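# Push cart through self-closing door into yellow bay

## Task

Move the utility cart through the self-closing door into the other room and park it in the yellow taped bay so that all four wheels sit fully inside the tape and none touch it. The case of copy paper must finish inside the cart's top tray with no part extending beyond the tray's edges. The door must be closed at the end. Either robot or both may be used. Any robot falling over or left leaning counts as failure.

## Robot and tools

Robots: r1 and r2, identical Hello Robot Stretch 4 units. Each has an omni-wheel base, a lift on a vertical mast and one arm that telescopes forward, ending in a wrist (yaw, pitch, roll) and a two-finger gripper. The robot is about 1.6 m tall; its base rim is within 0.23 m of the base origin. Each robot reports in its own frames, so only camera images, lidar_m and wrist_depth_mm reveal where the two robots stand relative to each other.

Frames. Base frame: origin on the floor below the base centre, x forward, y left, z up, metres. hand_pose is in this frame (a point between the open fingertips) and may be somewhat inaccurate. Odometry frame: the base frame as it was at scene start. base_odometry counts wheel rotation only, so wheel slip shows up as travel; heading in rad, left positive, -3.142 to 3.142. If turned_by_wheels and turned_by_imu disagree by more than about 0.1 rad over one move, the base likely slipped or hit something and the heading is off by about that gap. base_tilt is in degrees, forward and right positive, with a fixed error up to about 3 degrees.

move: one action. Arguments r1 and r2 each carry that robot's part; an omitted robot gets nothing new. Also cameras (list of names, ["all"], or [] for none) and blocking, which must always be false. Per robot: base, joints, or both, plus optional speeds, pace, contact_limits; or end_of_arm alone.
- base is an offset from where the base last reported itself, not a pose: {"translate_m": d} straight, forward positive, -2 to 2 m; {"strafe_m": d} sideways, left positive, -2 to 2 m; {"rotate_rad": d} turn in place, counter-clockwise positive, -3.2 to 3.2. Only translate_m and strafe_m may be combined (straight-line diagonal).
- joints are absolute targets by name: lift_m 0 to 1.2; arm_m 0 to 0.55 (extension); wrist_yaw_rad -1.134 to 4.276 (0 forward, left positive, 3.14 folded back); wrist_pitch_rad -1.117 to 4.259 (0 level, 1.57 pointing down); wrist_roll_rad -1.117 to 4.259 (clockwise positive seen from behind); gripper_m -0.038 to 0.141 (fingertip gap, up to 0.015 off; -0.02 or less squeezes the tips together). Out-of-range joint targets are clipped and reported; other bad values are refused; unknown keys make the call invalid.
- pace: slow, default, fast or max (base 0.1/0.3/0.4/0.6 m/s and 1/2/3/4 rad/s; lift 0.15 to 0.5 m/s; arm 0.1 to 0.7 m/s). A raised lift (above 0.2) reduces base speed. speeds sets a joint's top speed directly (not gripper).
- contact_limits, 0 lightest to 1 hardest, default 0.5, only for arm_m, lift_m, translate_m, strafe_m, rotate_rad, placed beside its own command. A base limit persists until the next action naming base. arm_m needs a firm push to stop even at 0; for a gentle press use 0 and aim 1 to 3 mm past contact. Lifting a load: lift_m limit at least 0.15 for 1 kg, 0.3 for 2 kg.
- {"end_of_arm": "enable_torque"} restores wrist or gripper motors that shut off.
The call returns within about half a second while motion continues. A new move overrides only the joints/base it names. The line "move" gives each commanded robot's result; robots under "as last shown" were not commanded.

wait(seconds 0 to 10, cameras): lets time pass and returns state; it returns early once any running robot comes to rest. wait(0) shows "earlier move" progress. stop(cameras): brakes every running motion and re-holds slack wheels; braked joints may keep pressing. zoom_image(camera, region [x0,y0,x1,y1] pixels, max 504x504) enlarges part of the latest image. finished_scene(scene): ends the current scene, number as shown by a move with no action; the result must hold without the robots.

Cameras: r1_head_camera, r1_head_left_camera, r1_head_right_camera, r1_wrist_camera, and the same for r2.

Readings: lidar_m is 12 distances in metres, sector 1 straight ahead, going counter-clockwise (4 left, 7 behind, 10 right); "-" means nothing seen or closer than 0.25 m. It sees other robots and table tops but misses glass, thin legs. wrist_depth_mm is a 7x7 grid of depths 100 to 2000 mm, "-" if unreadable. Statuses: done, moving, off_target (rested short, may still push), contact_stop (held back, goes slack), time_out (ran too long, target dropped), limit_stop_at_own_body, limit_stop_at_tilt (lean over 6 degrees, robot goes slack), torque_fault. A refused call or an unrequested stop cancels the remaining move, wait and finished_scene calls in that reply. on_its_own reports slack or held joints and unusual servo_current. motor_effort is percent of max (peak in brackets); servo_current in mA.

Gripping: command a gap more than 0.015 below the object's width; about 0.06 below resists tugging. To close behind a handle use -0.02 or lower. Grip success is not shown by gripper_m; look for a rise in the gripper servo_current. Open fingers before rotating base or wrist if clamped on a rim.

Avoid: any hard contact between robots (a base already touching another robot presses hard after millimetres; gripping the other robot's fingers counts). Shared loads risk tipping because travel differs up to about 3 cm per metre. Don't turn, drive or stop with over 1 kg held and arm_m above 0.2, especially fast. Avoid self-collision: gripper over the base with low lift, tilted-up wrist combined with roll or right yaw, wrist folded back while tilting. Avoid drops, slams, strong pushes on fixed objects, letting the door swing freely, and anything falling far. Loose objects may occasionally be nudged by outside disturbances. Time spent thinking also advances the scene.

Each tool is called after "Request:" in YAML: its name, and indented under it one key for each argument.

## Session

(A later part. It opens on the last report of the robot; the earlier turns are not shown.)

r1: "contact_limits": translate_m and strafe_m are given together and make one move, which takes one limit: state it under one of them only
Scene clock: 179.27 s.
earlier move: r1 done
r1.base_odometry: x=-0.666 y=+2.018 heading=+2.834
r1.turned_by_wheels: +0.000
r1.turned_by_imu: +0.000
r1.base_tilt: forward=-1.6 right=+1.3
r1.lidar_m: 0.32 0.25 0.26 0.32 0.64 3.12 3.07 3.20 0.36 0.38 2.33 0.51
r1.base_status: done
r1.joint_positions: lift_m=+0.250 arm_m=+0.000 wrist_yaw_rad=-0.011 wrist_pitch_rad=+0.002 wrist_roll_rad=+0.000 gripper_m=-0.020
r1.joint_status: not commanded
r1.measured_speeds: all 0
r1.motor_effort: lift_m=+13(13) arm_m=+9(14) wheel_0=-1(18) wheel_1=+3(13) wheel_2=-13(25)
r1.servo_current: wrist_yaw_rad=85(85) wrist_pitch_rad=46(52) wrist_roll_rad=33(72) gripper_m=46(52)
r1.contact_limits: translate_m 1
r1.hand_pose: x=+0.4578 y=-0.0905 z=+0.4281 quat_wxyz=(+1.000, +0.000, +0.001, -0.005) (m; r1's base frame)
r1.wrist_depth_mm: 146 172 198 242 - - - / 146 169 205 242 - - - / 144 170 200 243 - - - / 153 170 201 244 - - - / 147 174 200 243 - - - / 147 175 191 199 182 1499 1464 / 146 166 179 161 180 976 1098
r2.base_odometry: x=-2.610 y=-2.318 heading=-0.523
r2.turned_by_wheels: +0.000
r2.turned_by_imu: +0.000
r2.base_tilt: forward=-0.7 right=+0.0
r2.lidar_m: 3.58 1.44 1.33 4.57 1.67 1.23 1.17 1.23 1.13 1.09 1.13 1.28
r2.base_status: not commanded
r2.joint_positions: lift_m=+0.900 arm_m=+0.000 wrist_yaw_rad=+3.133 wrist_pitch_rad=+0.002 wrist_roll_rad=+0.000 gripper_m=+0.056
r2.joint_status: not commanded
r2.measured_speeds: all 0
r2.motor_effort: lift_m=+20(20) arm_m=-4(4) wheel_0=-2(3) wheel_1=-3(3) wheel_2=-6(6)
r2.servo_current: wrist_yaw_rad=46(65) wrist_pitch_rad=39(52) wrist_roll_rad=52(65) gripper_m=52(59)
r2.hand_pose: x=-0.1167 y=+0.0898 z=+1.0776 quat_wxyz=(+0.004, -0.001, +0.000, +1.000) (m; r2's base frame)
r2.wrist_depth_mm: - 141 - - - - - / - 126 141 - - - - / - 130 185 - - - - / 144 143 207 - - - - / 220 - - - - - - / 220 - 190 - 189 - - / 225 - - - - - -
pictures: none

Request:
move:
  blocking: false
  r1: {"base":{"translate_m":0.55,"strafe_m":0.25},"pace":"slow","contact_limits":{"translate_m":1.0}}

Request:
wait:
  seconds: 7
  cameras: ["r1_head_left_camera","r2_head_left_camera","r2_head_camera"]

Scene clock: 183.47 s.
move: r1 moving
r1.base_odometry: x=-0.679 y=+2.016 heading=+2.832
r1.turned_by_wheels: -0.001
r1.turned_by_imu: -0.002
r1.base_tilt: forward=-1.6 right=+1.3
r1.lidar_m: 0.30 0.26 0.25 0.28 0.62 3.15 3.03 3.18 0.38 0.44 2.35 0.47
r1.base_status: translate_m moving; strafe_m moving
r1.joint_positions: lift_m=+0.250 arm_m=+0.000 wrist_yaw_rad=-0.012 wrist_pitch_rad=+0.002 wrist_roll_rad=+0.000 gripper_m=-0.020
r1.joint_status: not commanded
r1.measured_speeds: translate_m=+0.049 strafe_m=+0.023 rotate_rad=+0.003 lift_m=+0.000 arm_m=+0.000 wrist_yaw_rad=+0.000 wrist_pitch_rad=+0.000 wrist_roll_rad=+0.000
r1.motor_effort: lift_m=+13(13) arm_m=+9(10) wheel_0=-3(4) wheel_1=+5(7) wheel_2=-20(21)
r1.servo_current: wrist_yaw_rad=78(91) wrist_pitch_rad=46(46) wrist_roll_rad=39(52) gripper_m=39(46)
r1.contact_limits: translate_m 1
r1.hand_pose: x=+0.4577 y=-0.0910 z=+0.4281 quat_wxyz=(+1.000, +0.000, +0.001, -0.006) (m; r1's base frame)
r1.wrist_depth_mm: 143 165 202 239 - - - / 143 167 197 239 - - - / 144 166 197 239 - - - / 153 167 196 240 - - - / 144 171 198 240 - - - / 144 166 187 198 180 1537 1499 / 146 163 168 180 286 135 1078
r2.base_odometry: x=-2.610 y=-2.318 heading=-0.523
r2.turned_by_wheels: +0.000
r2.turned_by_imu: +0.000
r2.base_tilt: forward=-0.6 right=+0.1
r2.lidar_m: 3.58 1.44 1.32 4.53 1.67 1.25 1.17 1.23 1.12 1.07 1.13 1.27
r2.base_status: not commanded
r2.joint_positions: lift_m=+0.900 arm_m=+0.000 wrist_yaw_rad=+3.133 wrist_pitch_rad=+0.002 wrist_roll_rad=+0.000 gripper_m=+0.056
r2.joint_status: not commanded
r2.measured_speeds: all 0
r2.motor_effort: lift_m=+20(20) arm_m=-4(4) wheel_0=-2(3) wheel_1=-3(3) wheel_2=-6(6)
r2.servo_current: wrist_yaw_rad=52(52) wrist_pitch_rad=46(52) wrist_roll_rad=52(59) gripper_m=52(59)
r2.hand_pose: x=-0.1167 y=+0.0898 z=+1.0776 quat_wxyz=(+0.004, -0.001, +0.000, +1.000) (m; r2's base frame)
r2.wrist_depth_mm: - 141 - - - - - / - 126 142 - - - - / - 129 185 - - - - / 144 143 206 - - - - / 220 - - - - - - / 220 - 190 - 188 - - / 226 - - - - - -
pictures: none

Scene clock: 190.20 s.
earlier move: r1 done
r1.base_odometry: x=-1.265 y=+1.946 heading=+2.834
r1.turned_by_wheels: +0.002
r1.turned_by_imu: +0.001
r1.base_tilt: forward=-1.6 right=+1.3
r1.lidar_m: 1.37 0.25 0.25 - 0.25 0.38 3.66 0.91 0.91 2.51 2.61 3.60
r1.base_status: done
r1.joint_positions: lift_m=+0.250 arm_m=+0.000 wrist_yaw_rad=-0.003 wrist_pitch_rad=+0.002 wrist_roll_rad=+0.000 gripper_m=-0.020
r1.joint_status: not commanded
r1.measured_speeds: all 0
r1.motor_effort: lift_m=+13(13) arm_m=+5(10) wheel_0=+1(7) wheel_1=+9(16) wheel_2=-3(21)
r1.servo_current: wrist_yaw_rad=46(98) wrist_pitch_rad=39(52) wrist_roll_rad=39(72) gripper_m=46(52)
r1.contact_limits: translate_m 1
r1.hand_pose: x=+0.4589 y=-0.0882 z=+0.4281 quat_wxyz=(+1.000, +0.000, +0.001, -0.001) (m; r1's base frame)
r1.wrist_depth_mm: - - - 1229 - - - / - - - 1255 - - - / - - - - - - - / - - - - - - - / - - - - - - - / 1576 1618 187 191 1576 1537 1464 / 1098 1060 180 1078 161 1118 1078
r2.base_odometry: x=-2.610 y=-2.318 heading=-0.523
r2.turned_by_wheels: +0.000
r2.turned_by_imu: +0.001
r2.base_tilt: forward=-0.7 right=+0.0
r2.lidar_m: 0.81 1.42 1.31 4.55 1.71 1.22 1.16 1.23 1.14 1.06 1.05 0.88
r2.base_status: not commanded
r2.joint_positions: lift_m=+0.900 arm_m=+0.000 wrist_yaw_rad=+3.133 wrist_pitch_rad=+0.002 wrist_roll_rad=+0.000 gripper_m=+0.056
r2.joint_status: not commanded
r2.measured_speeds: all 0
r2.motor_effort: lift_m=+20(20) arm_m=-4(4) wheel_0=-2(3) wheel_1=-3(3) wheel_2=-5(6)
r2.servo_current: wrist_yaw_rad=46(65) wrist_pitch_rad=39(52) wrist_roll_rad=59(59) gripper_m=52(59)
r2.hand_pose: x=-0.1167 y=+0.0898 z=+1.0776 quat_wxyz=(+0.004, -0.001, +0.000, +1.000) (m; r2's base frame)
r2.wrist_depth_mm: - 141 - - - - - / - 126 141 - - - - / - 129 185 - - - - / 144 143 207 - - - - / 220 - - - - - - / 220 - 189 - 188 - - / 225 - - - - - -
wait: 6.73 of 7 s (r1 has come to rest)
pictures: r1_head_left_camera, r2_head_camera, r2_head_left_camera
Images, in order (width x height): r1_head_left_camera 420x672, r2_head_camera 420x560, r2_head_left_camera 420x672.

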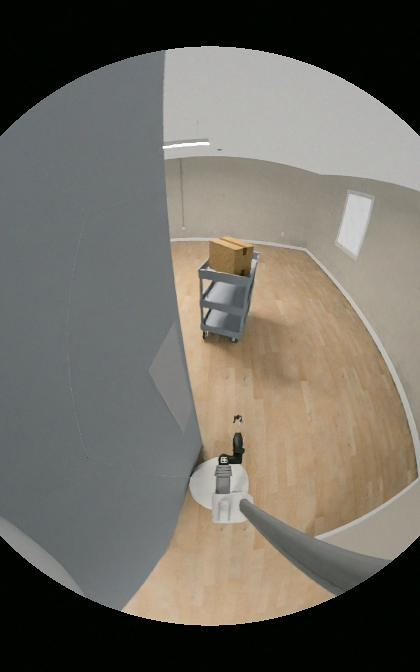

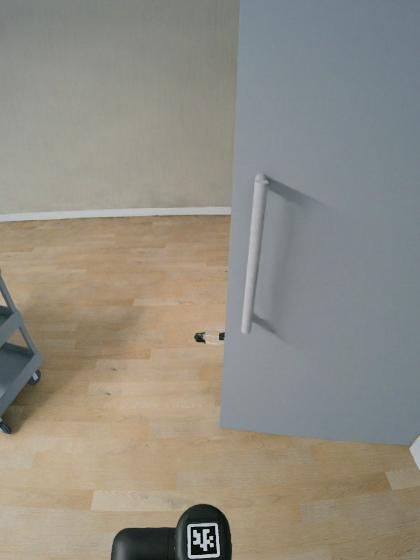

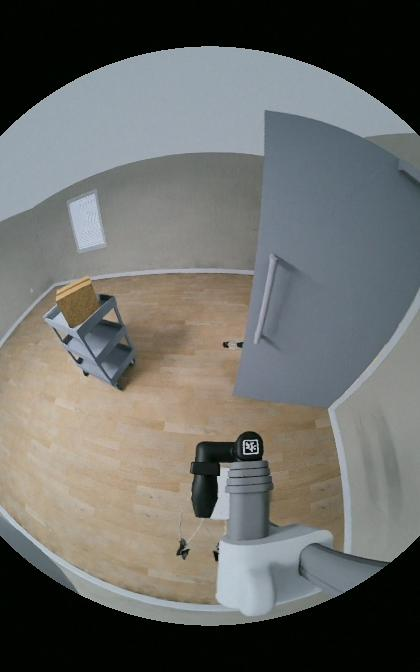

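Request:
move:
  blocking: false
  r2: {"joints":{"wrist_yaw_rad":0,"gripper_m":0.12}}

Request:
wait:
  seconds: 3
  cameras: ["r2_wrist_camera","r2_head_camera"]

Scene clock: 195.53 s.
move: r2 moving
r1: as last shown
r1.turned_by_wheels: +0.000
r1.turned_by_imu: +0.000
r1.lidar_m: 1.38 0.25 0.25 - 0.25 0.38 3.65 0.90 0.93 2.50 2.62 3.60
r1.motor_effort: lift_m=+13(13) arm_m=+5(5) wheel_0=+1(1) wheel_1=+9(9) wheel_2=-3(3)
r1.servo_current: wrist_yaw_rad=59(59) wrist_pitch_rad=39(46) wrist_roll_rad=52(52) gripper_m=46(52)
r1.contact_limits: translate_m 1
r1.wrist_depth_mm: - - - 1229 - - - / - - - 1229 - - - / - - - - - - - / - - - - - - - / - - - - - - - / 1576 1618 187 191 1576 1576 1537 / 1118 1060 180 1060 161 1098 1060
r2.base_odometry: x=-2.610 y=-2.318 heading=-0.523
r2.turned_by_wheels: +0.000
r2.turned_by_imu: +0.000
r2.base_tilt: forward=-0.7 right=+0.1
r2.lidar_m: 0.80 1.43 1.33 4.55 1.70 1.23 1.17 1.24 1.13 1.08 1.08 0.89
r2.base_status: not commanded
r2.joint_positions: lift_m=+0.900 arm_m=+0.000 wrist_yaw_rad=+2.570 wrist_pitch_rad=+0.002 wrist_roll_rad=+0.000 gripper_m=+0.075
r2.joint_status: wrist_yaw_rad moving; gripper_m moving
r2.measured_speeds: translate_m=+0.000 strafe_m=+0.000 rotate_rad=+0.000 lift_m=+0.000 arm_m=+0.000 wrist_yaw_rad=-1.739 wrist_pitch_rad=+0.000 wrist_roll_rad=+0.000
r2.motor_effort: lift_m=+20(20) arm_m=-4(4) wheel_0=-2(3) wheel_1=-3(3) wheel_2=-5(6)
r2.servo_current: wrist_yaw_rad=117(137) wrist_pitch_rad=46(52) wrist_roll_rad=46(52) gripper_m=104(104)
r2.hand_pose: x=-0.0242 y=+0.2296 z=+1.0776 quat_wxyz=(+0.282, -0.001, +0.000, +0.959) (m; r2's base frame)
r2.wrist_depth_mm: - - - - - - - / - - - - - - - / - - - - - - - / - - - - - - - / - - - - - - - / - - 188 - 187 - - / - - - - - - -
pictures: none

Scene clock: 197.43 s.
earlier move: r2 done
r1.base_odometry: x=-1.265 y=+1.946 heading=+2.834
r1.turned_by_wheels: +0.000
r1.turned_by_imu: +0.000
r1.base_tilt: forward=-1.6 right=+1.3
r1.lidar_m: 1.36 0.25 0.25 - 0.25 0.37 3.65 0.88 0.93 2.50 2.63 3.60
r1.base_status: not commanded
r1.joint_positions: lift_m=+0.250 arm_m=+0.000 wrist_yaw_rad=-0.003 wrist_pitch_rad=+0.002 wrist_roll_rad=+0.000 gripper_m=-0.020
r1.joint_status: not commanded
r1.measured_speeds: all 0
r1.motor_effort: lift_m=+13(13) arm_m=+5(5) wheel_0=+1(2) wheel_1=+9(10) wheel_2=-3(3)
r1.servo_current: wrist_yaw_rad=39(59) wrist_pitch_rad=46(52) wrist_roll_rad=46(65) gripper_m=39(52)
r1.contact_limits: translate_m 1
r1.hand_pose: x=+0.4589 y=-0.0882 z=+0.4281 quat_wxyz=(+1.000, +0.000, +0.001, -0.001) (m; r1's base frame)
r1.wrist_depth_mm: - - - 1281 - - - / - - - 1255 - - - / - - - - - - - / - - - - - - - / - - - - - - - / 1537 1618 187 191 1537 1499 1537 / 1098 1025 180 1042 161 1118 1078
r2.base_odometry: x=-2.610 y=-2.318 heading=-0.523
r2.turned_by_wheels: +0.000
r2.turned_by_imu: +0.000
r2.base_tilt: forward=-0.7 right=+0.0
r2.lidar_m: 0.83 1.44 1.32 4.53 1.66 1.23 1.17 1.24 1.13 1.08 1.09 0.89
r2.base_status: not commanded
r2.joint_positions: lift_m=+0.900 arm_m=+0.000 wrist_yaw_rad=+0.003 wrist_pitch_rad=+0.002 wrist_roll_rad=+0.000 gripper_m=+0.120
r2.joint_status: all done
r2.measured_speeds: all 0
r2.motor_effort: lift_m=+20(20) arm_m=-4(4) wheel_0=-3(3) wheel_1=-3(3) wheel_2=-5(6)
r2.servo_current: wrist_yaw_rad=39(137) wrist_pitch_rad=39(52) wrist_roll_rad=52(59) gripper_m=46(130)
r2.hand_pose: x=+0.4596 y=-0.0866 z=+1.0776 quat_wxyz=(+1.000, +0.000, +0.001, +0.001) (m; r2's base frame)
r2.wrist_depth_mm: - - - - - - - / - - - - 554 - - / - - - - 559 - - / - - - - 559 - - / - - - - 564 - - / - - 200 - 187 - - / - - - - - - -
wait: 1.90 of 3 s (r2 has come to rest)
pictures: r2_head_camera, r2_wrist_camera
Images, in order (width x height): r2_head_camera 420x560, r2_wrist_camera 616x392.

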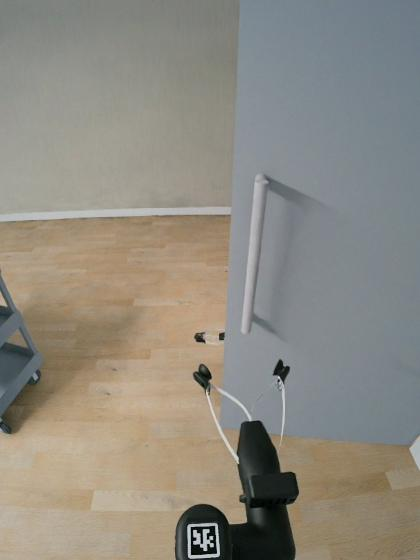

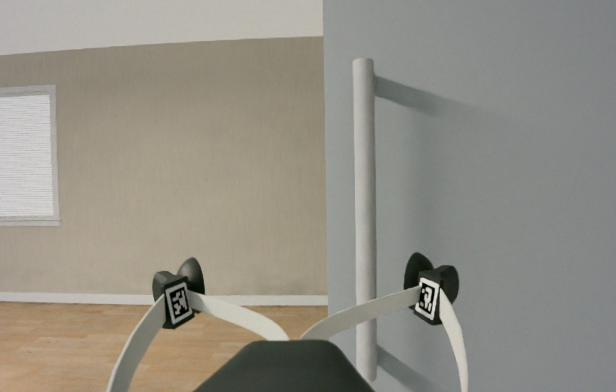

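Request:
move:
  blocking: false
  r2: {"base":{"strafe_m":-0.08},"joints":{"arm_m":0.2}}

Request:
wait:
  seconds: 1.5

Request:
wait:
  seconds: 0.5
  cameras: ["r2_wrist_camera"]

Scene clock: 203.97 s.
move: r2 moving
r1: as last shown
r1.lidar_m: 1.37 0.25 0.25 - 0.25 0.38 3.66 0.89 0.92 2.49 2.60 3.59
r1.motor_effort: lift_m=+13(13) arm_m=+5(5) wheel_0=+1(2) wheel_1=+9(9) wheel_2=-3(3)
r1.servo_current: wrist_yaw_rad=39(65) wrist_pitch_rad=39(52) wrist_roll_rad=39(52) gripper_m=39(46)
r1.contact_limits: translate_m 1
r1.wrist_depth_mm: - - - 1255 - - - / - - - 1255 - - - / - - - - - - - / - - - - - - - / - - - - - - - / 1537 1576 188 191 1537 1499 1499 / 1118 1078 180 1060 161 1078 1078
r2.base_odometry: x=-2.628 y=-2.349 heading=-0.523
r2.turned_by_wheels: +0.000
r2.turned_by_imu: +0.000
r2.base_tilt: forward=-0.7 right=+0.1
r2.lidar_m: 0.80 1.46 1.34 4.54 1.72 1.24 1.17 1.25 1.08 1.03 1.06 0.87
r2.base_status: strafe_m moving
r2.joint_positions: lift_m=+0.900 arm_m=+0.051 wrist_yaw_rad=+0.003 wrist_pitch_rad=+0.002 wrist_roll_rad=+0.000 gripper_m=+0.120
r2.joint_status: arm_m moving
r2.measured_speeds: translate_m=-0.001 strafe_m=-0.139 rotate_rad=+0.004 lift_m=+0.000 arm_m=+0.195 wrist_yaw_rad=+0.000 wrist_pitch_rad=+0.000 wrist_roll_rad=+0.000
r2.motor_effort: lift_m=+20(20) arm_m=+3(11) wheel_0=+14(14) wheel_1=-12(12) wheel_2=-1(5)
r2.servo_current: wrist_yaw_rad=65(65) wrist_pitch_rad=46(46) wrist_roll_rad=39(52) gripper_m=46(59)
r2.hand_pose: x=+0.5100 y=-0.0866 z=+1.0776 quat_wxyz=(+1.000, +0.000, +0.001, +0.001) (m; r2's base frame)
r2.wrist_depth_mm: - - - - - - - / - - - - - - - / - - - - - - - / - - - - - - - / - - - - - - - / - - 201 621 185 - - / - - - - - - -
pictures: none

Scene clock: 205.17 s.
earlier move: r2 done
r1.base_odometry: x=-1.265 y=+1.946 heading=+2.834
r1.turned_by_wheels: +0.000
r1.turned_by_imu: +0.000
r1.base_tilt: forward=-1.6 right=+1.3
r1.lidar_m: 1.36 0.25 0.25 - 0.25 0.38 3.66 0.91 0.93 2.51 2.62 3.61
r1.base_status: not commanded
r1.joint_positions: lift_m=+0.250 arm_m=+0.000 wrist_yaw_rad=-0.003 wrist_pitch_rad=+0.002 wrist_roll_rad=+0.000 gripper_m=-0.020
r1.joint_status: not commanded
r1.measured_speeds: all 0
r1.motor_effort: lift_m=+13(13) arm_m=+5(5) wheel_0=+1(2) wheel_1=+9(9) wheel_2=-3(3)
r1.servo_current: wrist_yaw_rad=59(72) wrist_pitch_rad=46(52) wrist_roll_rad=59(59) gripper_m=46(52)
r1.contact_limits: translate_m 1
r1.hand_pose: x=+0.4589 y=-0.0882 z=+0.4281 quat_wxyz=(+1.000, +0.000, +0.001, -0.001) (m; r1's base frame)
r1.wrist_depth_mm: - - - 1281 - - - / - - - 1255 - - - / - - - - - - - / - - - - - - - / - - - - - - - / 1537 1576 188 191 1576 1537 1537 / 1118 1042 180 1060 161 1098 1078
r2.base_odometry: x=-2.650 y=-2.387 heading=-0.523
r2.turned_by_wheels: +0.000
r2.turned_by_imu: +0.000
r2.base_tilt: forward=-0.7 right=+0.1
r2.lidar_m: 0.78 1.50 1.40 4.59 1.67 1.24 1.16 1.23 1.05 1.01 1.05 0.88
r2.base_status: done
r2.joint_positions: lift_m=+0.900 arm_m=+0.200 wrist_yaw_rad=+0.003 wrist_pitch_rad=+0.002 wrist_roll_rad=+0.000 gripper_m=+0.120
r2.joint_status: all done
r2.measured_speeds: all 0
r2.motor_effort: lift_m=+20(20) arm_m=+7(12) wheel_0=+1(14) wheel_1=-2(12) wheel_2=+0(5)
r2.servo_current: wrist_yaw_rad=33(65) wrist_pitch_rad=39(46) wrist_roll_rad=46(59) gripper_m=52(59)
r2.hand_pose: x=+0.6593 y=-0.0867 z=+1.0776 quat_wxyz=(+1.000, +0.000, +0.001, +0.001) (m; r2's base frame)
r2.wrist_depth_mm: - - - 364 - 392 375 / - - - 364 - 392 377 / - - - 368 - 394 379 / - - - 368 - 399 382 / - - - 368 - 397 384 / - - 201 368 185 399 389 / - - - - - 399 389
wait: 1.20 of 1.5 s (r2 has come to rest)
pictures: none

Scene clock: 205.67 s.
r1.base_odometry: x=-1.265 y=+1.946 heading=+2.834
r1.turned_by_wheels: +0.000
r1.turned_by_imu: +0.000
r1.base_tilt: forward=-1.6 right=+1.3
r1.lidar_m: 1.37 0.25 0.25 - 0.25 0.38 3.64 0.86 0.93 2.49 2.59 3.57
r1.base_status: not commanded
r1.joint_positions: lift_m=+0.250 arm_m=+0.000 wrist_yaw_rad=-0.003 wrist_pitch_rad=+0.002 wrist_roll_rad=+0.000 gripper_m=-0.020
r1.joint_status: not commanded
r1.measured_speeds: all 0
r1.motor_effort: lift_m=+13(13) arm_m=+5(5) wheel_0=+1(2) wheel_1=+9(9) wheel_2=-3(3)
r1.servo_current: wrist_yaw_rad=46(72) wrist_pitch_rad=46(52) wrist_roll_rad=59(59) gripper_m=46(52)
r1.contact_limits: translate_m 1
r1.hand_pose: x=+0.4589 y=-0.0882 z=+0.4281 quat_wxyz=(+1.000, +0.000, +0.001, -0.001) (m; r1's base frame)
r1.wrist_depth_mm: - - - 1255 - - - / - - - 1255 - - - / - - - - - - - / - - - - - - - / - - - - - - - / 1537 1537 187 191 1576 1499 1499 / 1098 1078 180 1078 161 1078 1078
r2.base_odometry: x=-2.650 y=-2.387 heading=-0.523
r2.turned_by_wheels: +0.000
r2.turned_by_imu: +0.000
r2.base_tilt: forward=-0.6 right=+0.1
r2.lidar_m: 0.77 1.52 1.40 4.53 1.70 1.21 1.17 1.20 1.06 1.01 1.05 0.87
r2.base_status: done
r2.joint_positions: lift_m=+0.900 arm_m=+0.200 wrist_yaw_rad=+0.003 wrist_pitch_rad=+0.002 wrist_roll_rad=+0.000 gripper_m=+0.120
r2.joint_status: all done
r2.measured_speeds: all 0
r2.motor_effort: lift_m=+20(20) arm_m=+7(12) wheel_0=+1(14) wheel_1=-3(12) wheel_2=+0(5)
r2.servo_current: wrist_yaw_rad=46(65) wrist_pitch_rad=46(46) wrist_roll_rad=46(59) gripper_m=52(59)
r2.hand_pose: x=+0.6593 y=-0.0867 z=+1.0776 quat_wxyz=(+1.000, +0.000, +0.001, +0.001) (m; r2's base frame)
r2.wrist_depth_mm: - - - 362 - 394 375 / - - - 366 - 392 377 / - - - 366 - 394 379 / - - - 373 - 399 382 / - - - 368 - 399 387 / - - 200 366 185 397 387 / - - - - - 397 392
wait: 0.50 s; at rest by 0.27 s
pictures: r2_wrist_camera
Images, in order (width x height): r2_wrist_camera 616x392.

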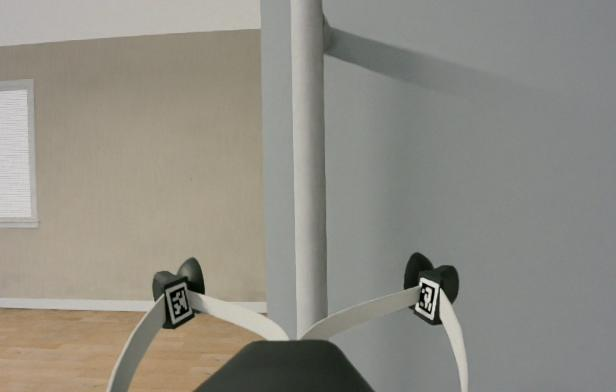

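Request:
move:
  blocking: false
  r2: {"joints":{"arm_m":0.335},"contact_limits":{"arm_m":0.2}}

Request:
wait:
  seconds: 1.5

Request:
move:
  blocking: false
  r2: {"joints":{"gripper_m":-0.03}}

Request:
wait:
  seconds: 3

Request:
wait:
  seconds: 0.3
  cameras: ["r2_wrist_camera","r2_head_left_camera","r1_head_left_camera"]

Scene clock: 213.27 s.
move: r2 moving
r1: as last shown
r1.lidar_m: 1.34 0.25 0.25 - 0.25 0.40 3.64 0.89 0.91 2.50 2.61 3.59
r1.servo_current: wrist_yaw_rad=65(78) wrist_pitch_rad=46(46) wrist_roll_rad=39(59) gripper_m=52(52)
r1.contact_limits: translate_m 1
r1.wrist_depth_mm: - - - 1281 - - - / - - - 1255 - - - / - - - - - - - / - - - - - - - / - - - - - - - / 1576 1576 187 191 1537 1537 1537 / 1118 1060 180 1060 161 1098 1098
r2.base_odometry: x=-2.650 y=-2.387 heading=-0.523
r2.turned_by_wheels: +0.000
r2.turned_by_imu: +0.000
r2.base_tilt: forward=-0.6 right=+0.1
r2.lidar_m: 0.81 1.51 1.41 4.53 1.68 1.21 1.17 1.21 1.05 0.99 1.06 0.85
r2.base_status: not commanded
r2.joint_positions: lift_m=+0.900 arm_m=+0.251 wrist_yaw_rad=+0.003 wrist_pitch_rad=+0.002 wrist_roll_rad=+0.000 gripper_m=+0.120
r2.joint_status: arm_m moving
r2.measured_speeds: translate_m=+0.000 strafe_m=+0.000 rotate_rad=+0.000 lift_m=+0.000 arm_m=+0.195 wrist_yaw_rad=+0.000 wrist_pitch_rad=+0.000 wrist_roll_rad=+0.000
r2.motor_effort: lift_m=+20(20) arm_m=+9(12) wheel_0=+1(2) wheel_1=-2(3) wheel_2=+0(0)
r2.servo_current: wrist_yaw_rad=52(52) wrist_pitch_rad=46(46) wrist_roll_rad=46(65) gripper_m=52(52)
r2.contact_limits: arm_m 0.2
r2.hand_pose: x=+0.7100 y=-0.0867 z=+1.0776 quat_wxyz=(+1.000, +0.000, +0.001, +0.001) (m; r2's base frame)
r2.wrist_depth_mm: - - - 382 370 351 338 / - - - 387 373 353 340 / - - - 389 375 355 343 / - - - 325 379 357 343 / - - - 327 382 364 345 / - - 201 325 375 357 345 / - - - - 379 364 349
pictures: none

Scene clock: 214.20 s.
earlier move: r2 done
r1.base_odometry: x=-1.265 y=+1.946 heading=+2.834
r1.turned_by_wheels: +0.000
r1.turned_by_imu: +0.000
r1.base_tilt: forward=-1.6 right=+1.3
r1.lidar_m: 1.35 0.25 0.25 - 0.25 0.37 3.67 0.89 0.91 2.47 2.60 3.60
r1.base_status: not commanded
r1.joint_positions: lift_m=+0.250 arm_m=+0.000 wrist_yaw_rad=-0.003 wrist_pitch_rad=+0.002 wrist_roll_rad=+0.000 gripper_m=-0.020
r1.joint_status: not commanded
r1.measured_speeds: all 0
r1.motor_effort: lift_m=+13(13) arm_m=+5(5) wheel_0=+1(2) wheel_1=+9(9) wheel_2=-3(3)
r1.servo_current: wrist_yaw_rad=59(78) wrist_pitch_rad=39(46) wrist_roll_rad=52(59) gripper_m=39(52)
r1.contact_limits: translate_m 1
r1.hand_pose: x=+0.4589 y=-0.0882 z=+0.4281 quat_wxyz=(+1.000, +0.000, +0.001, -0.001) (m; r1's base frame)
r1.wrist_depth_mm: - - - 1281 - - - / - - - 1255 - - - / - - - - - - - / - - - - - - - / - - - - - - - / 1537 1576 187 191 1537 1537 1464 / 1098 1042 180 1078 161 1098 1078
r2.base_odometry: x=-2.650 y=-2.387 heading=-0.523
r2.turned_by_wheels: +0.000
r2.turned_by_imu: +0.000
r2.base_tilt: forward=-0.7 right=+0.0
r2.lidar_m: 0.81 1.50 1.42 4.55 1.69 1.22 1.16 1.22 1.05 0.99 1.06 0.87
r2.base_status: not commanded
r2.joint_positions: lift_m=+0.900 arm_m=+0.335 wrist_yaw_rad=+0.003 wrist_pitch_rad=+0.002 wrist_roll_rad=+0.000 gripper_m=+0.120
r2.joint_status: all done
r2.measured_speeds: all 0
r2.motor_effort: lift_m=+20(20) arm_m=+7(13) wheel_0=+2(2) wheel_1=-2(3) wheel_2=+0(1)
r2.servo_current: wrist_yaw_rad=46(52) wrist_pitch_rad=33(46) wrist_roll_rad=46(65) gripper_m=52(59)
r2.contact_limits: arm_m 0.2
r2.hand_pose: x=+0.7943 y=-0.0867 z=+1.0776 quat_wxyz=(+1.000, +0.000, +0.001, +0.001) (m; r2's base frame)
r2.wrist_depth_mm: - - - 232 287 272 260 / - - - 231 290 274 260 / - - - 233 293 276 264 / - - - 233 294 277 266 / - - - 235 296 279 266 / - - 201 231 213 276 270 / - - - - 294 285 271
wait: 0.93 of 1.5 s (r2 has come to rest)
pictures: none

Scene clock: 214.70 s.
move: r2 moving
r1: as last shown
r1.lidar_m: 1.37 0.25 0.25 - 0.25 0.38 3.66 0.90 0.93 2.51 2.60 3.59
r1.motor_effort: lift_m=+13(13) arm_m=+5(5) wheel_0=+1(1) wheel_1=+9(9) wheel_2=-3(3)
r1.servo_current: wrist_yaw_rad=52(65) wrist_pitch_rad=39(46) wrist_roll_rad=39(59) gripper_m=46(46)
r1.contact_limits: translate_m 1
r1.wrist_depth_mm: - - - 1255 - - - / - - - 1255 - - - / - - - - - - - / - - - - - - - / - - - - - - - / 1537 1576 187 191 1576 1537 1464 / 1118 1042 181 1042 160 1118 1098
r2.base_odometry: x=-2.650 y=-2.387 heading=-0.523
r2.turned_by_wheels: +0.000
r2.turned_by_imu: +0.000
r2.base_tilt: forward=-0.6 right=+0.1
r2.lidar_m: 0.79 1.51 1.37 4.55 1.68 1.21 1.17 1.20 1.05 0.99 1.05 0.88
r2.base_status: not commanded
r2.joint_positions: lift_m=+0.900 arm_m=+0.335 wrist_yaw_rad=+0.003 wrist_pitch_rad=+0.002 wrist_roll_rad=+0.000 gripper_m=+0.106
r2.joint_status: gripper_m moving
r2.measured_speeds: all 0
r2.motor_effort: lift_m=+20(20) arm_m=+7(7) wheel_0=+1(1) wheel_1=-2(2) wheel_2=+0(0)
r2.servo_current: wrist_yaw_rad=39(52) wrist_pitch_rad=33(39) wrist_roll_rad=52(59) gripper_m=124(124)
r2.contact_limits: arm_m 0.2
r2.hand_pose: x=+0.7943 y=-0.0867 z=+1.0776 quat_wxyz=(+1.000, +0.000, +0.001, +0.001) (m; r2's base frame)
r2.wrist_depth_mm: - - - 231 289 272 262 / - - - 232 289 274 262 / - - - 232 291 276 264 / - - - 234 293 278 266 / - - - 235 296 279 268 / - - 198 231 198 278 270 / - - - - 294 278 270
pictures: none

Scene clock: 216.43 s.
earlier move: r2 done
r1.base_odometry: x=-1.265 y=+1.947 heading=+2.834
r1.turned_by_wheels: +0.000
r1.turned_by_imu: +0.000
r1.base_tilt: forward=-1.6 right=+1.3
r1.lidar_m: 1.36 0.25 0.25 - 0.25 0.38 3.63 0.87 0.91 2.49 2.62 3.58
r1.base_status: not commanded
r1.joint_positions: lift_m=+0.250 arm_m=+0.000 wrist_yaw_rad=-0.003 wrist_pitch_rad=+0.002 wrist_roll_rad=+0.000 gripper_m=-0.020
r1.joint_status: not commanded
r1.measured_speeds: all 0
r1.motor_effort: lift_m=+13(13) arm_m=+5(5) wheel_0=-2(2) wheel_1=+11(11) wheel_2=-3(3)
r1.servo_current: wrist_yaw_rad=46(65) wrist_pitch_rad=46(52) wrist_roll_rad=46(59) gripper_m=39(46)
r1.contact_limits: translate_m 1
r1.hand_pose: x=+0.4589 y=-0.0882 z=+0.4281 quat_wxyz=(+1.000, +0.000, +0.001, -0.001) (m; r1's base frame)
r1.wrist_depth_mm: - - - 1281 - - - / - - - 1255 - - - / - - - - - - - / - - - - - - - / - - - - - - - / 1576 1618 188 191 1576 1537 1499 / 1118 1042 180 1060 161 1118 1098
r2.base_odometry: x=-2.650 y=-2.387 heading=-0.523
r2.turned_by_wheels: +0.000
r2.turned_by_imu: +0.000
r2.base_tilt: forward=-0.7 right=+0.0
r2.lidar_m: 0.81 1.50 1.38 4.57 1.70 1.24 1.18 1.26 1.06 1.00 1.05 0.87
r2.base_status: not commanded
r2.joint_positions: lift_m=+0.900 arm_m=+0.335 wrist_yaw_rad=+0.000 wrist_pitch_rad=+0.002 wrist_roll_rad=+0.000 gripper_m=-0.029
r2.joint_status: all done
r2.measured_speeds: all 0
r2.motor_effort: lift_m=+20(20) arm_m=+6(7) wheel_0=-1(1) wheel_1=-2(3) wheel_2=-3(4)
r2.servo_current: wrist_yaw_rad=46(59) wrist_pitch_rad=39(46) wrist_roll_rad=52(59) gripper_m=98(293)
r2.contact_limits: arm_m 0.2
r2.hand_pose: x=+0.7941 y=-0.0875 z=+1.0776 quat_wxyz=(+1.000, +0.000, +0.001, +0.000) (m; r2's base frame)
r2.wrist_depth_mm: - - - 229 289 274 265 / - - - 230 290 276 266 / - - - 236 293 277 267 / - - - 241 294 279 268 / - - - 233 296 282 270 / - - 186 200 180 279 271 / - - - - 296 279 273
wait: 1.73 of 3 s (r2 has come to rest)
pictures: none

Scene clock: 216.73 s.
r1.base_odometry: x=-1.265 y=+1.947 heading=+2.834
r1.turned_by_wheels: +0.000
r1.turned_by_imu: +0.000
r1.base_tilt: forward=-1.6 right=+1.3
r1.lidar_m: 1.35 0.25 0.25 - 0.25 0.37 3.65 0.88 0.93 2.49 2.62 3.59
r1.base_status: not commanded
r1.joint_positions: lift_m=+0.250 arm_m=+0.000 wrist_yaw_rad=-0.003 wrist_pitch_rad=+0.002 wrist_roll_rad=+0.000 gripper_m=-0.020
r1.joint_status: not commanded
r1.measured_speeds: all 0
r1.motor_effort: lift_m=+13(13) arm_m=+5(5) wheel_0=-1(2) wheel_1=+11(11) wheel_2=-3(3)
r1.servo_current: wrist_yaw_rad=52(65) wrist_pitch_rad=46(52) wrist_roll_rad=52(59) gripper_m=46(46)
r1.contact_limits: translate_m 1
r1.hand_pose: x=+0.4589 y=-0.0882 z=+0.4281 quat_wxyz=(+1.000, +0.000, +0.001, -0.001) (m; r1's base frame)
r1.wrist_depth_mm: - - - 1255 - - - / - - - 1229 - - - / - - - - - - - / - - - - - - - / - - - - - - - / 1537 1537 187 191 1576 1537 1537 / 1118 1060 180 1060 160 1118 1060
r2.base_odometry: x=-2.650 y=-2.387 heading=-0.523
r2.turned_by_wheels: +0.000
r2.turned_by_imu: +0.000
r2.base_tilt: forward=-0.7 right=+0.0
r2.lidar_m: 0.79 1.51 1.39 4.56 1.70 1.25 1.16 1.25 1.06 0.99 1.03 0.87
r2.base_status: not commanded
r2.joint_positions: lift_m=+0.900 arm_m=+0.335 wrist_yaw_rad=+0.000 wrist_pitch_rad=+0.002 wrist_roll_rad=+0.000 gripper_m=-0.029
r2.joint_status: all done
r2.measured_speeds: all 0
r2.motor_effort: lift_m=+20(20) arm_m=+7(7) wheel_0=+0(1) wheel_1=-1(3) wheel_2=-4(4)
r2.servo_current: wrist_yaw_rad=52(59) wrist_pitch_rad=46(46) wrist_roll_rad=46(59) gripper_m=104(293)
r2.contact_limits: arm_m 0.2
r2.hand_pose: x=+0.7941 y=-0.0875 z=+1.0776 quat_wxyz=(+1.000, +0.000, +0.001, +0.000) (m; r2's base frame)
r2.wrist_depth_mm: - - - 229 289 276 264 / - - - 230 290 276 265 / - - - 236 293 278 267 / - - - 239 294 278 268 / - - - 232 296 282 270 / - - 186 200 180 281 272 / - - - - 297 279 273
wait: 0.30 s; at rest by 0.27 s
pictures: r1_head_left_camera, r2_head_left_camera, r2_wrist_camera
Images, in order (width x height): r1_head_left_camera 420x672, r2_head_left_camera 420x672, r2_wrist_camera 616x392.

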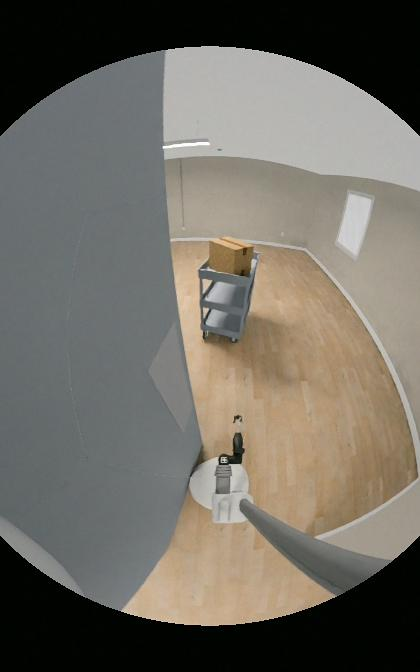

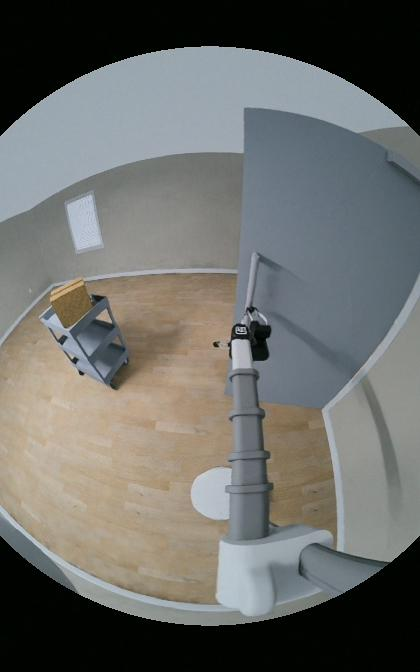

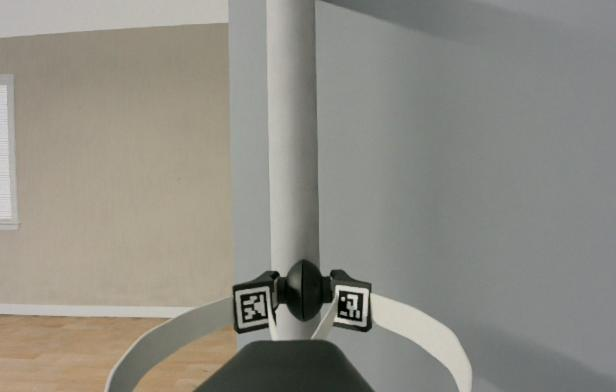

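Request:
move:
  blocking: false
  r2: {"joints":{"gripper_m":0.1}}

Request:
wait:
  seconds: 2

Request:
move:
  blocking: false
  r2: {"joints":{"arm_m":0.387},"contact_limits":{"arm_m":0.1},"pace":"slow"}

Request:
wait:
  seconds: 1.5

Request:
move:
  blocking: false
  r2: {"joints":{"gripper_m":-0.035}}

Request:
wait:
  seconds: 3

Request:
wait:
  seconds: 0.2
  cameras: ["r2_wrist_camera"]

Scene clock: 223.73 s.
move: r2 moving
r1: as last shown
r1.lidar_m: 1.36 0.25 0.25 - 0.25 0.36 3.61 0.89 0.92 2.49 2.61 3.61
r1.motor_effort: lift_m=+13(13) arm_m=+5(5) wheel_0=-2(2) wheel_1=+11(11) wheel_2=-3(3)
r1.servo_current: wrist_yaw_rad=52(59) wrist_pitch_rad=39(46) wrist_roll_rad=46(65) gripper_m=46(46)
r1.contact_limits: translate_m 1
r1.wrist_depth_mm: - - - 1255 - - - / - - - 1255 - - - / - - - - - - - / - - - - - - - / - - - - - - - / 1576 1576 188 191 1537 1537 1499 / 1098 1078 180 1060 160 1098 1078
r2.base_odometry: x=-2.650 y=-2.387 heading=-0.523
r2.turned_by_wheels: +0.000
r2.turned_by_imu: +0.001
r2.base_tilt: forward=-0.7 right=+0.0
r2.lidar_m: 0.80 1.51 1.41 4.54 1.68 1.23 1.17 1.22 1.05 1.00 1.05 0.87
r2.base_status: not commanded
r2.joint_positions: lift_m=+0.900 arm_m=+0.335 wrist_yaw_rad=-0.002 wrist_pitch_rad=+0.002 wrist_roll_rad=+0.000 gripper_m=-0.003
r2.joint_status: gripper_m moving
r2.measured_speeds: translate_m=+0.000 strafe_m=+0.000 rotate_rad=+0.000 lift_m=+0.000 arm_m=+0.000 wrist_yaw_rad=-0.010 wrist_pitch_rad=+0.000 wrist_roll_rad=+0.000
r2.motor_effort: lift_m=+20(20) arm_m=+6(7) wheel_0=+0(1) wheel_1=-2(2) wheel_2=-3(4)
r2.servo_current: wrist_yaw_rad=39(52) wrist_pitch_rad=39(46) wrist_roll_rad=46(59) gripper_m=65(91)
r2.contact_limits: arm_m 0.2
r2.hand_pose: x=+0.7939 y=-0.0881 z=+1.0776 quat_wxyz=(+1.000, +0.000, +0.001, -0.001) (m; r2's base frame)
r2.wrist_depth_mm: - - - 233 290 276 266 / - - - 234 293 277 266 / - - - 236 294 279 268 / - - - 238 296 281 270 / - - - 233 297 282 272 / - - 189 205 185 285 273 / - - - - 298 282 273
pictures: none

Scene clock: 225.23 s.
earlier move: r2 done
r1.base_odometry: x=-1.265 y=+1.947 heading=+2.834
r1.turned_by_wheels: +0.000
r1.turned_by_imu: +0.000
r1.base_tilt: forward=-1.6 right=+1.3
r1.lidar_m: 1.38 0.25 0.25 - 0.25 0.36 3.65 0.89 0.95 2.50 2.60 3.61
r1.base_status: not commanded
r1.joint_positions: lift_m=+0.250 arm_m=+0.000 wrist_yaw_rad=-0.003 wrist_pitch_rad=+0.002 wrist_roll_rad=+0.000 gripper_m=-0.020
r1.joint_status: not commanded
r1.measured_speeds: all 0
r1.motor_effort: lift_m=+13(13) arm_m=+5(5) wheel_0=-3(3) wheel_1=+11(12) wheel_2=-3(3)
r1.servo_current: wrist_yaw_rad=39(65) wrist_pitch_rad=39(52) wrist_roll_rad=52(65) gripper_m=46(46)
r1.contact_limits: translate_m 1
r1.hand_pose: x=+0.4589 y=-0.0882 z=+0.4281 quat_wxyz=(+1.000, +0.000, +0.001, -0.001) (m; r1's base frame)
r1.wrist_depth_mm: - - - 1281 - - - / - - - 1255 - - - / - - - - - - - / - - - - - - - / - - - - - - - / 1537 1576 188 191 1576 1576 1499 / 1118 1042 180 1042 160 1098 1078
r2.base_odometry: x=-2.650 y=-2.387 heading=-0.523
r2.turned_by_wheels: +0.000
r2.turned_by_imu: +0.000
r2.base_tilt: forward=-0.7 right=+0.1
r2.lidar_m: 0.82 1.51 1.40 4.56 1.67 1.23 1.18 1.23 1.03 1.00 1.05 0.87
r2.base_status: not commanded
r2.joint_positions: lift_m=+0.900 arm_m=+0.335 wrist_yaw_rad=-0.006 wrist_pitch_rad=+0.002 wrist_roll_rad=+0.000 gripper_m=+0.100
r2.joint_status: all done
r2.measured_speeds: all 0
r2.motor_effort: lift_m=+20(20) arm_m=+6(7) wheel_0=+0(1) wheel_1=-2(2) wheel_2=-4(4)
r2.servo_current: wrist_yaw_rad=52(65) wrist_pitch_rad=33(46) wrist_roll_rad=59(59) gripper_m=46(124)
r2.contact_limits: arm_m 0.2
r2.hand_pose: x=+0.7936 y=-0.0890 z=+1.0776 quat_wxyz=(+1.000, +0.000, +0.001, -0.003) (m; r2's base frame)
r2.wrist_depth_mm: - - - 297 290 278 266 / - - - 231 291 278 268 / - - - 242 296 279 271 / - - - 243 297 283 272 / - - - 242 297 285 273 / - - 191 229 191 287 277 / - - 332 - 298 282 276
wait: 1.50 of 2 s (r2 has come to rest)
pictures: none

Scene clock: 225.73 s.
move: r2 contact_stop
r1: as last shown
r1.lidar_m: 1.37 0.25 0.25 - 0.25 0.37 3.62 0.87 0.92 2.51 2.57 3.61
r1.motor_effort: lift_m=+13(13) arm_m=+5(5) wheel_0=-4(5) wheel_1=+14(14) wheel_2=-3(3)
r1.servo_current: wrist_yaw_rad=39(65) wrist_pitch_rad=39(46) wrist_roll_rad=46(52) gripper_m=46(52)
r1.contact_limits: translate_m 1
r1.wrist_depth_mm: - - - 1255 - - - / - - - 1255 - - - / - - - - - - - / - - - - - - - / - - - - - - - / 1576 1576 187 190 1576 1537 1499 / 1138 1060 181 1042 161 1118 1098
r2.base_odometry: x=-2.650 y=-2.387 heading=-0.523
r2.turned_by_wheels: +0.000
r2.turned_by_imu: +0.000
r2.base_tilt: forward=-0.7 right=+0.1
r2.lidar_m: 0.79 1.51 1.40 4.53 1.69 1.24 1.17 1.24 1.04 1.00 1.04 0.88
r2.base_status: not commanded
r2.joint_positions: lift_m=+0.900 arm_m=+0.339 wrist_yaw_rad=-0.006 wrist_pitch_rad=+0.002 wrist_roll_rad=+0.000 gripper_m=+0.100
r2.joint_status: arm_m contact_stop
r2.measured_speeds: all 0
r2.on_its_own: arm_m is slack since a contact_stop (your +0.387 is given up)
r2.motor_effort: lift_m=+20(20) arm_m=+0(14) wheel_0=+0(1) wheel_1=-2(2) wheel_2=-5(5)
r2.servo_current: wrist_yaw_rad=46(65) wrist_pitch_rad=39(46) wrist_roll_rad=33(59) gripper_m=52(59)
r2.contact_limits: arm_m 0.1
r2.hand_pose: x=+0.7976 y=-0.0891 z=+1.0776 quat_wxyz=(+1.000, +0.000, +0.001, -0.003) (m; r2's base frame)
r2.wrist_depth_mm: - - - 236 287 273 265 / - - - 236 290 276 264 / - - - 236 291 277 267 / - - - 236 293 279 270 / - - - 236 294 281 271 / - - 190 202 193 281 273 / - - 329 - 296 281 273
pictures: none

not run: a stop that you did not command came earlier in this reply.

not run: a stop that you did not command came earlier in this reply.

not run: a stop that you did not command came earlier in this reply.

not run: a stop that you did not command came earlier in this reply.

Request:
wait:
  seconds: 0.1
  cameras: ["r2_wrist_camera","r2_head_camera"]

Request:
zoom_image:
  camera: "r2_head_camera"
  region: [180, 150, 330, 400]

Scene clock: 229.97 s.
earlier move: r2 contact_stop
r1.base_odometry: x=-1.265 y=+1.947 heading=+2.834
r1.turned_by_wheels: +0.000
r1.turned_by_imu: +0.000
r1.base_tilt: forward=-1.6 right=+1.3
r1.lidar_m: 1.37 0.25 0.25 - 0.25 0.37 3.65 0.90 0.92 2.50 2.59 3.61
r1.base_status: not commanded
r1.joint_positions: lift_m=+0.250 arm_m=+0.000 wrist_yaw_rad=-0.003 wrist_pitch_rad=+0.002 wrist_roll_rad=+0.000 gripper_m=-0.020
r1.joint_status: not commanded
r1.measured_speeds: all 0
r1.motor_effort: lift_m=+13(13) arm_m=+5(5) wheel_0=-4(5) wheel_1=+14(14) wheel_2=-3(3)
r1.servo_current: wrist_yaw_rad=39(72) wrist_pitch_rad=39(46) wrist_roll_rad=46(52) gripper_m=46(52)
r1.contact_limits: translate_m 1
r1.hand_pose: x=+0.4589 y=-0.0882 z=+0.4281 quat_wxyz=(+1.000, +0.000, +0.001, -0.001) (m; r1's base frame)
r1.wrist_depth_mm: - - - 1255 - - - / - - - 1229 - - - / - - - - - - - / - - - - - - - / - - - - - - - / 1576 1576 187 190 1537 1537 1464 / 1118 1042 180 1060 160 1098 1098
r2.base_odometry: x=-2.650 y=-2.387 heading=-0.523
r2.turned_by_wheels: +0.000
r2.turned_by_imu: +0.000
r2.base_tilt: forward=-0.7 right=+0.0
r2.lidar_m: 0.78 1.49 1.38 4.54 1.67 1.24 1.17 1.19 1.05 0.98 1.05 0.87
r2.base_status: not commanded
r2.joint_positions: lift_m=+0.900 arm_m=+0.339 wrist_yaw_rad=-0.006 wrist_pitch_rad=+0.002 wrist_roll_rad=+0.000 gripper_m=+0.100
r2.joint_status: arm_m contact_stop (moved +0.004 of +0.052)
r2.measured_speeds: all 0
r2.on_its_own: arm_m is slack since a contact_stop (your +0.387 is given up)
r2.motor_effort: lift_m=+20(20) arm_m=+0(14) wheel_0=-1(1) wheel_1=-1(2) wheel_2=-6(6)
r2.servo_current: wrist_yaw_rad=39(65) wrist_pitch_rad=39(46) wrist_roll_rad=39(59) gripper_m=52(59)
r2.contact_limits: arm_m 0.1
r2.hand_pose: x=+0.7976 y=-0.0891 z=+1.0776 quat_wxyz=(+1.000, +0.000, +0.001, -0.003) (m; r2's base frame)
r2.wrist_depth_mm: - - - 226 286 274 263 / - - - 236 290 276 264 / - - - 236 291 278 267 / - - - 236 293 281 268 / - - - 237 296 281 271 / - - 189 201 194 282 273 / - - - - 296 279 274
wait: 0.00 of 0.1 s (r2 has come to rest)
pictures: r2_head_camera, r2_wrist_camera
Images, in order (width x height): r2_head_camera 420x560, r2_wrist_camera 616x392.

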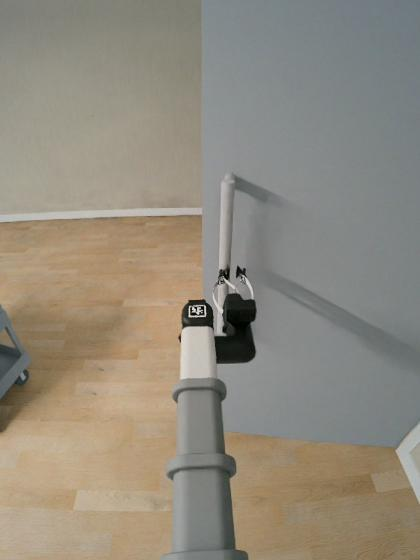

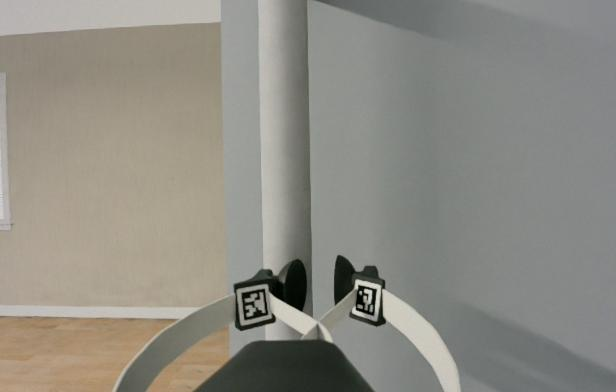

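Scaled by 2.016 from the camera's 420x560 image, which has a finer 1200x1600 frame.

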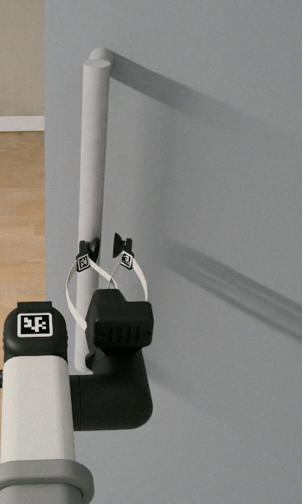

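Request:
move:
  blocking: false
  r2: {"joints":{"arm_m":0.3,"gripper_m":0.12}}

Request:
wait:
  seconds: 2

Request:
wait:
  seconds: 1
  cameras: ["r2_wrist_camera"]

Scene clock: 238.30 s.
move: r2 moving
r1: as last shown
r1.turned_by_imu: -0.001
r1.lidar_m: 1.38 0.25 0.25 - 0.25 0.37 3.65 0.89 0.93 2.50 2.60 3.63
r1.motor_effort: lift_m=+13(13) arm_m=+5(5) wheel_0=-4(5) wheel_1=+10(14) wheel_2=-3(3)
r1.servo_current: wrist_yaw_rad=52(72) wrist_pitch_rad=46(52) wrist_roll_rad=52(65) gripper_m=46(46)
r1.contact_limits: translate_m 1
r1.wrist_depth_mm: - - - 1255 - - - / - - - 1255 - - - / - - - - - - - / - - - - - - - / - - - - - - - / 1537 1576 187 191 1537 1576 1499 / 1118 1042 180 1042 161 1098 1078
r2.base_odometry: x=-2.650 y=-2.387 heading=-0.523
r2.turned_by_wheels: +0.000
r2.turned_by_imu: +0.001
r2.base_tilt: forward=-0.6 right=+0.1
r2.lidar_m: 0.82 1.51 1.38 4.58 1.68 1.22 1.15 1.24 1.06 0.97 1.05 0.88
r2.base_status: not commanded
r2.joint_positions: lift_m=+0.900 arm_m=+0.303 wrist_yaw_rad=-0.002 wrist_pitch_rad=+0.002 wrist_roll_rad=+0.000 gripper_m=+0.114
r2.joint_status: arm_m moving; gripper_m moving
r2.measured_speeds: translate_m=+0.000 strafe_m=+0.000 rotate_rad=+0.000 lift_m=+0.000 arm_m=-0.054 wrist_yaw_rad=+0.000 wrist_pitch_rad=+0.000 wrist_roll_rad=+0.000
r2.motor_effort: lift_m=+20(20) arm_m=-8(11) wheel_0=+0(2) wheel_1=-1(2) wheel_2=-3(6)
r2.servo_current: wrist_yaw_rad=46(59) wrist_pitch_rad=39(46) wrist_roll_rad=46(59) gripper_m=72(111)
r2.hand_pose: x=+0.7622 y=-0.0881 z=+1.0776 quat_wxyz=(+1.000, +0.000, +0.001, -0.001) (m; r2's base frame)
r2.wrist_depth_mm: - - - 327 317 301 289 / - - - 329 320 304 291 / - - - 330 324 304 293 / - - - 271 325 307 294 / - - - 271 327 309 297 / - - 200 270 202 307 297 / - - - - 325 312 300
pictures: none

Scene clock: 238.83 s.
earlier move: r2 done
r1.base_odometry: x=-1.265 y=+1.947 heading=+2.834
r1.turned_by_wheels: +0.000
r1.turned_by_imu: +0.000
r1.base_tilt: forward=-1.6 right=+1.3
r1.lidar_m: 1.37 0.25 0.25 - 0.25 0.38 3.67 0.89 0.89 2.49 2.62 3.60
r1.base_status: not commanded
r1.joint_positions: lift_m=+0.250 arm_m=+0.000 wrist_yaw_rad=-0.003 wrist_pitch_rad=+0.002 wrist_roll_rad=+0.000 gripper_m=-0.020
r1.joint_status: not commanded
r1.measured_speeds: all 0
r1.motor_effort: lift_m=+13(13) arm_m=+5(5) wheel_0=-4(5) wheel_1=+10(14) wheel_2=-3(3)
r1.servo_current: wrist_yaw_rad=59(78) wrist_pitch_rad=46(52) wrist_roll_rad=46(65) gripper_m=52(52)
r1.contact_limits: translate_m 1
r1.hand_pose: x=+0.4589 y=-0.0882 z=+0.4281 quat_wxyz=(+1.000, +0.000, +0.001, -0.001) (m; r1's base frame)
r1.wrist_depth_mm: - - - 1255 - - - / - - - 1255 - - - / - - - - - - - / - - - - - - - / - - - - - - - / 1618 1576 187 191 1537 1499 1499 / 1118 1060 181 1060 160 1098 1098
r2.base_odometry: x=-2.650 y=-2.387 heading=-0.523
r2.turned_by_wheels: +0.000
r2.turned_by_imu: +0.000
r2.base_tilt: forward=-0.7 right=+0.1
r2.lidar_m: 0.79 1.53 1.36 4.55 1.68 1.21 1.16 1.23 1.06 1.00 1.05 0.86
r2.base_status: not commanded
r2.joint_positions: lift_m=+0.900 arm_m=+0.300 wrist_yaw_rad=-0.002 wrist_pitch_rad=+0.002 wrist_roll_rad=+0.000 gripper_m=+0.120
r2.joint_status: all done
r2.measured_speeds: all 0
r2.motor_effort: lift_m=+20(20) arm_m=-6(11) wheel_0=+0(2) wheel_1=+0(2) wheel_2=-3(6)
r2.servo_current: wrist_yaw_rad=46(59) wrist_pitch_rad=39(46) wrist_roll_rad=52(59) gripper_m=52(111)
r2.hand_pose: x=+0.7593 y=-0.0881 z=+1.0776 quat_wxyz=(+1.000, +0.000, +0.001, -0.001) (m; r2's base frame)
r2.wrist_depth_mm: - - - 330 322 303 291 / - - - 274 324 307 296 / - - - 272 325 307 296 / - - - 272 327 310 297 / - - - 273 329 310 300 / - - 200 273 325 307 301 / - - - - 327 315 301
wait: 0.53 of 2 s (r2 has come to rest)
pictures: none

Scene clock: 239.83 s.
r1.base_odometry: x=-1.265 y=+1.947 heading=+2.834
r1.turned_by_wheels: +0.000
r1.turned_by_imu: +0.000
r1.base_tilt: forward=-1.6 right=+1.3
r1.lidar_m: 1.37 0.25 0.25 - 0.25 0.38 3.67 0.88 0.92 2.50 2.59 3.58
r1.base_status: not commanded
r1.joint_positions: lift_m=+0.250 arm_m=+0.000 wrist_yaw_rad=-0.003 wrist_pitch_rad=+0.002 wrist_roll_rad=+0.000 gripper_m=-0.020
r1.joint_status: not commanded
r1.measured_speeds: all 0
r1.motor_effort: lift_m=+13(13) arm_m=+5(5) wheel_0=-5(5) wheel_1=+10(14) wheel_2=-3(3)
r1.servo_current: wrist_yaw_rad=33(78) wrist_pitch_rad=46(52) wrist_roll_rad=46(65) gripper_m=46(52)
r1.contact_limits: translate_m 1
r1.hand_pose: x=+0.4589 y=-0.0882 z=+0.4281 quat_wxyz=(+1.000, +0.000, +0.001, -0.001) (m; r1's base frame)
r1.wrist_depth_mm: - - - 1255 - - - / - - - 1255 - - - / - - - - - - - / - - - - - - - / - - - - - - - / 1576 1576 187 191 1537 1537 1537 / 1118 1060 180 1060 161 1118 1078
r2.base_odometry: x=-2.650 y=-2.387 heading=-0.523
r2.turned_by_wheels: +0.000
r2.turned_by_imu: +0.000
r2.base_tilt: forward=-0.6 right=+0.1
r2.lidar_m: 0.81 1.50 1.39 4.59 1.71 1.22 1.17 1.22 1.06 0.98 1.05 0.88
r2.base_status: not commanded
r2.joint_positions: lift_m=+0.900 arm_m=+0.300 wrist_yaw_rad=-0.002 wrist_pitch_rad=+0.002 wrist_roll_rad=+0.000 gripper_m=+0.120
r2.joint_status: all done
r2.measured_speeds: all 0
r2.motor_effort: lift_m=+20(20) arm_m=-6(11) wheel_0=+0(2) wheel_1=+0(2) wheel_2=-3(6)
r2.servo_current: wrist_yaw_rad=46(59) wrist_pitch_rad=39(46) wrist_roll_rad=33(59) gripper_m=52(111)
r2.hand_pose: x=+0.7593 y=-0.0881 z=+1.0776 quat_wxyz=(+1.000, +0.000, +0.001, -0.001) (m; r2's base frame)
r2.wrist_depth_mm: - - - 330 322 306 293 / - - - 272 324 306 294 / - - - 271 325 307 296 / - - - 272 327 310 297 / - - - 274 330 310 298 / - - 202 270 324 309 301 / - - - - 329 315 301
wait: 1.00 s; at rest by 0.27 s
pictures: r2_wrist_camera
Images, in order (width x height): r2_wrist_camera 616x392.

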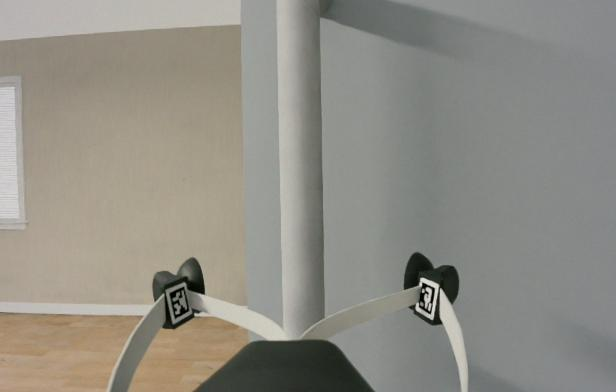

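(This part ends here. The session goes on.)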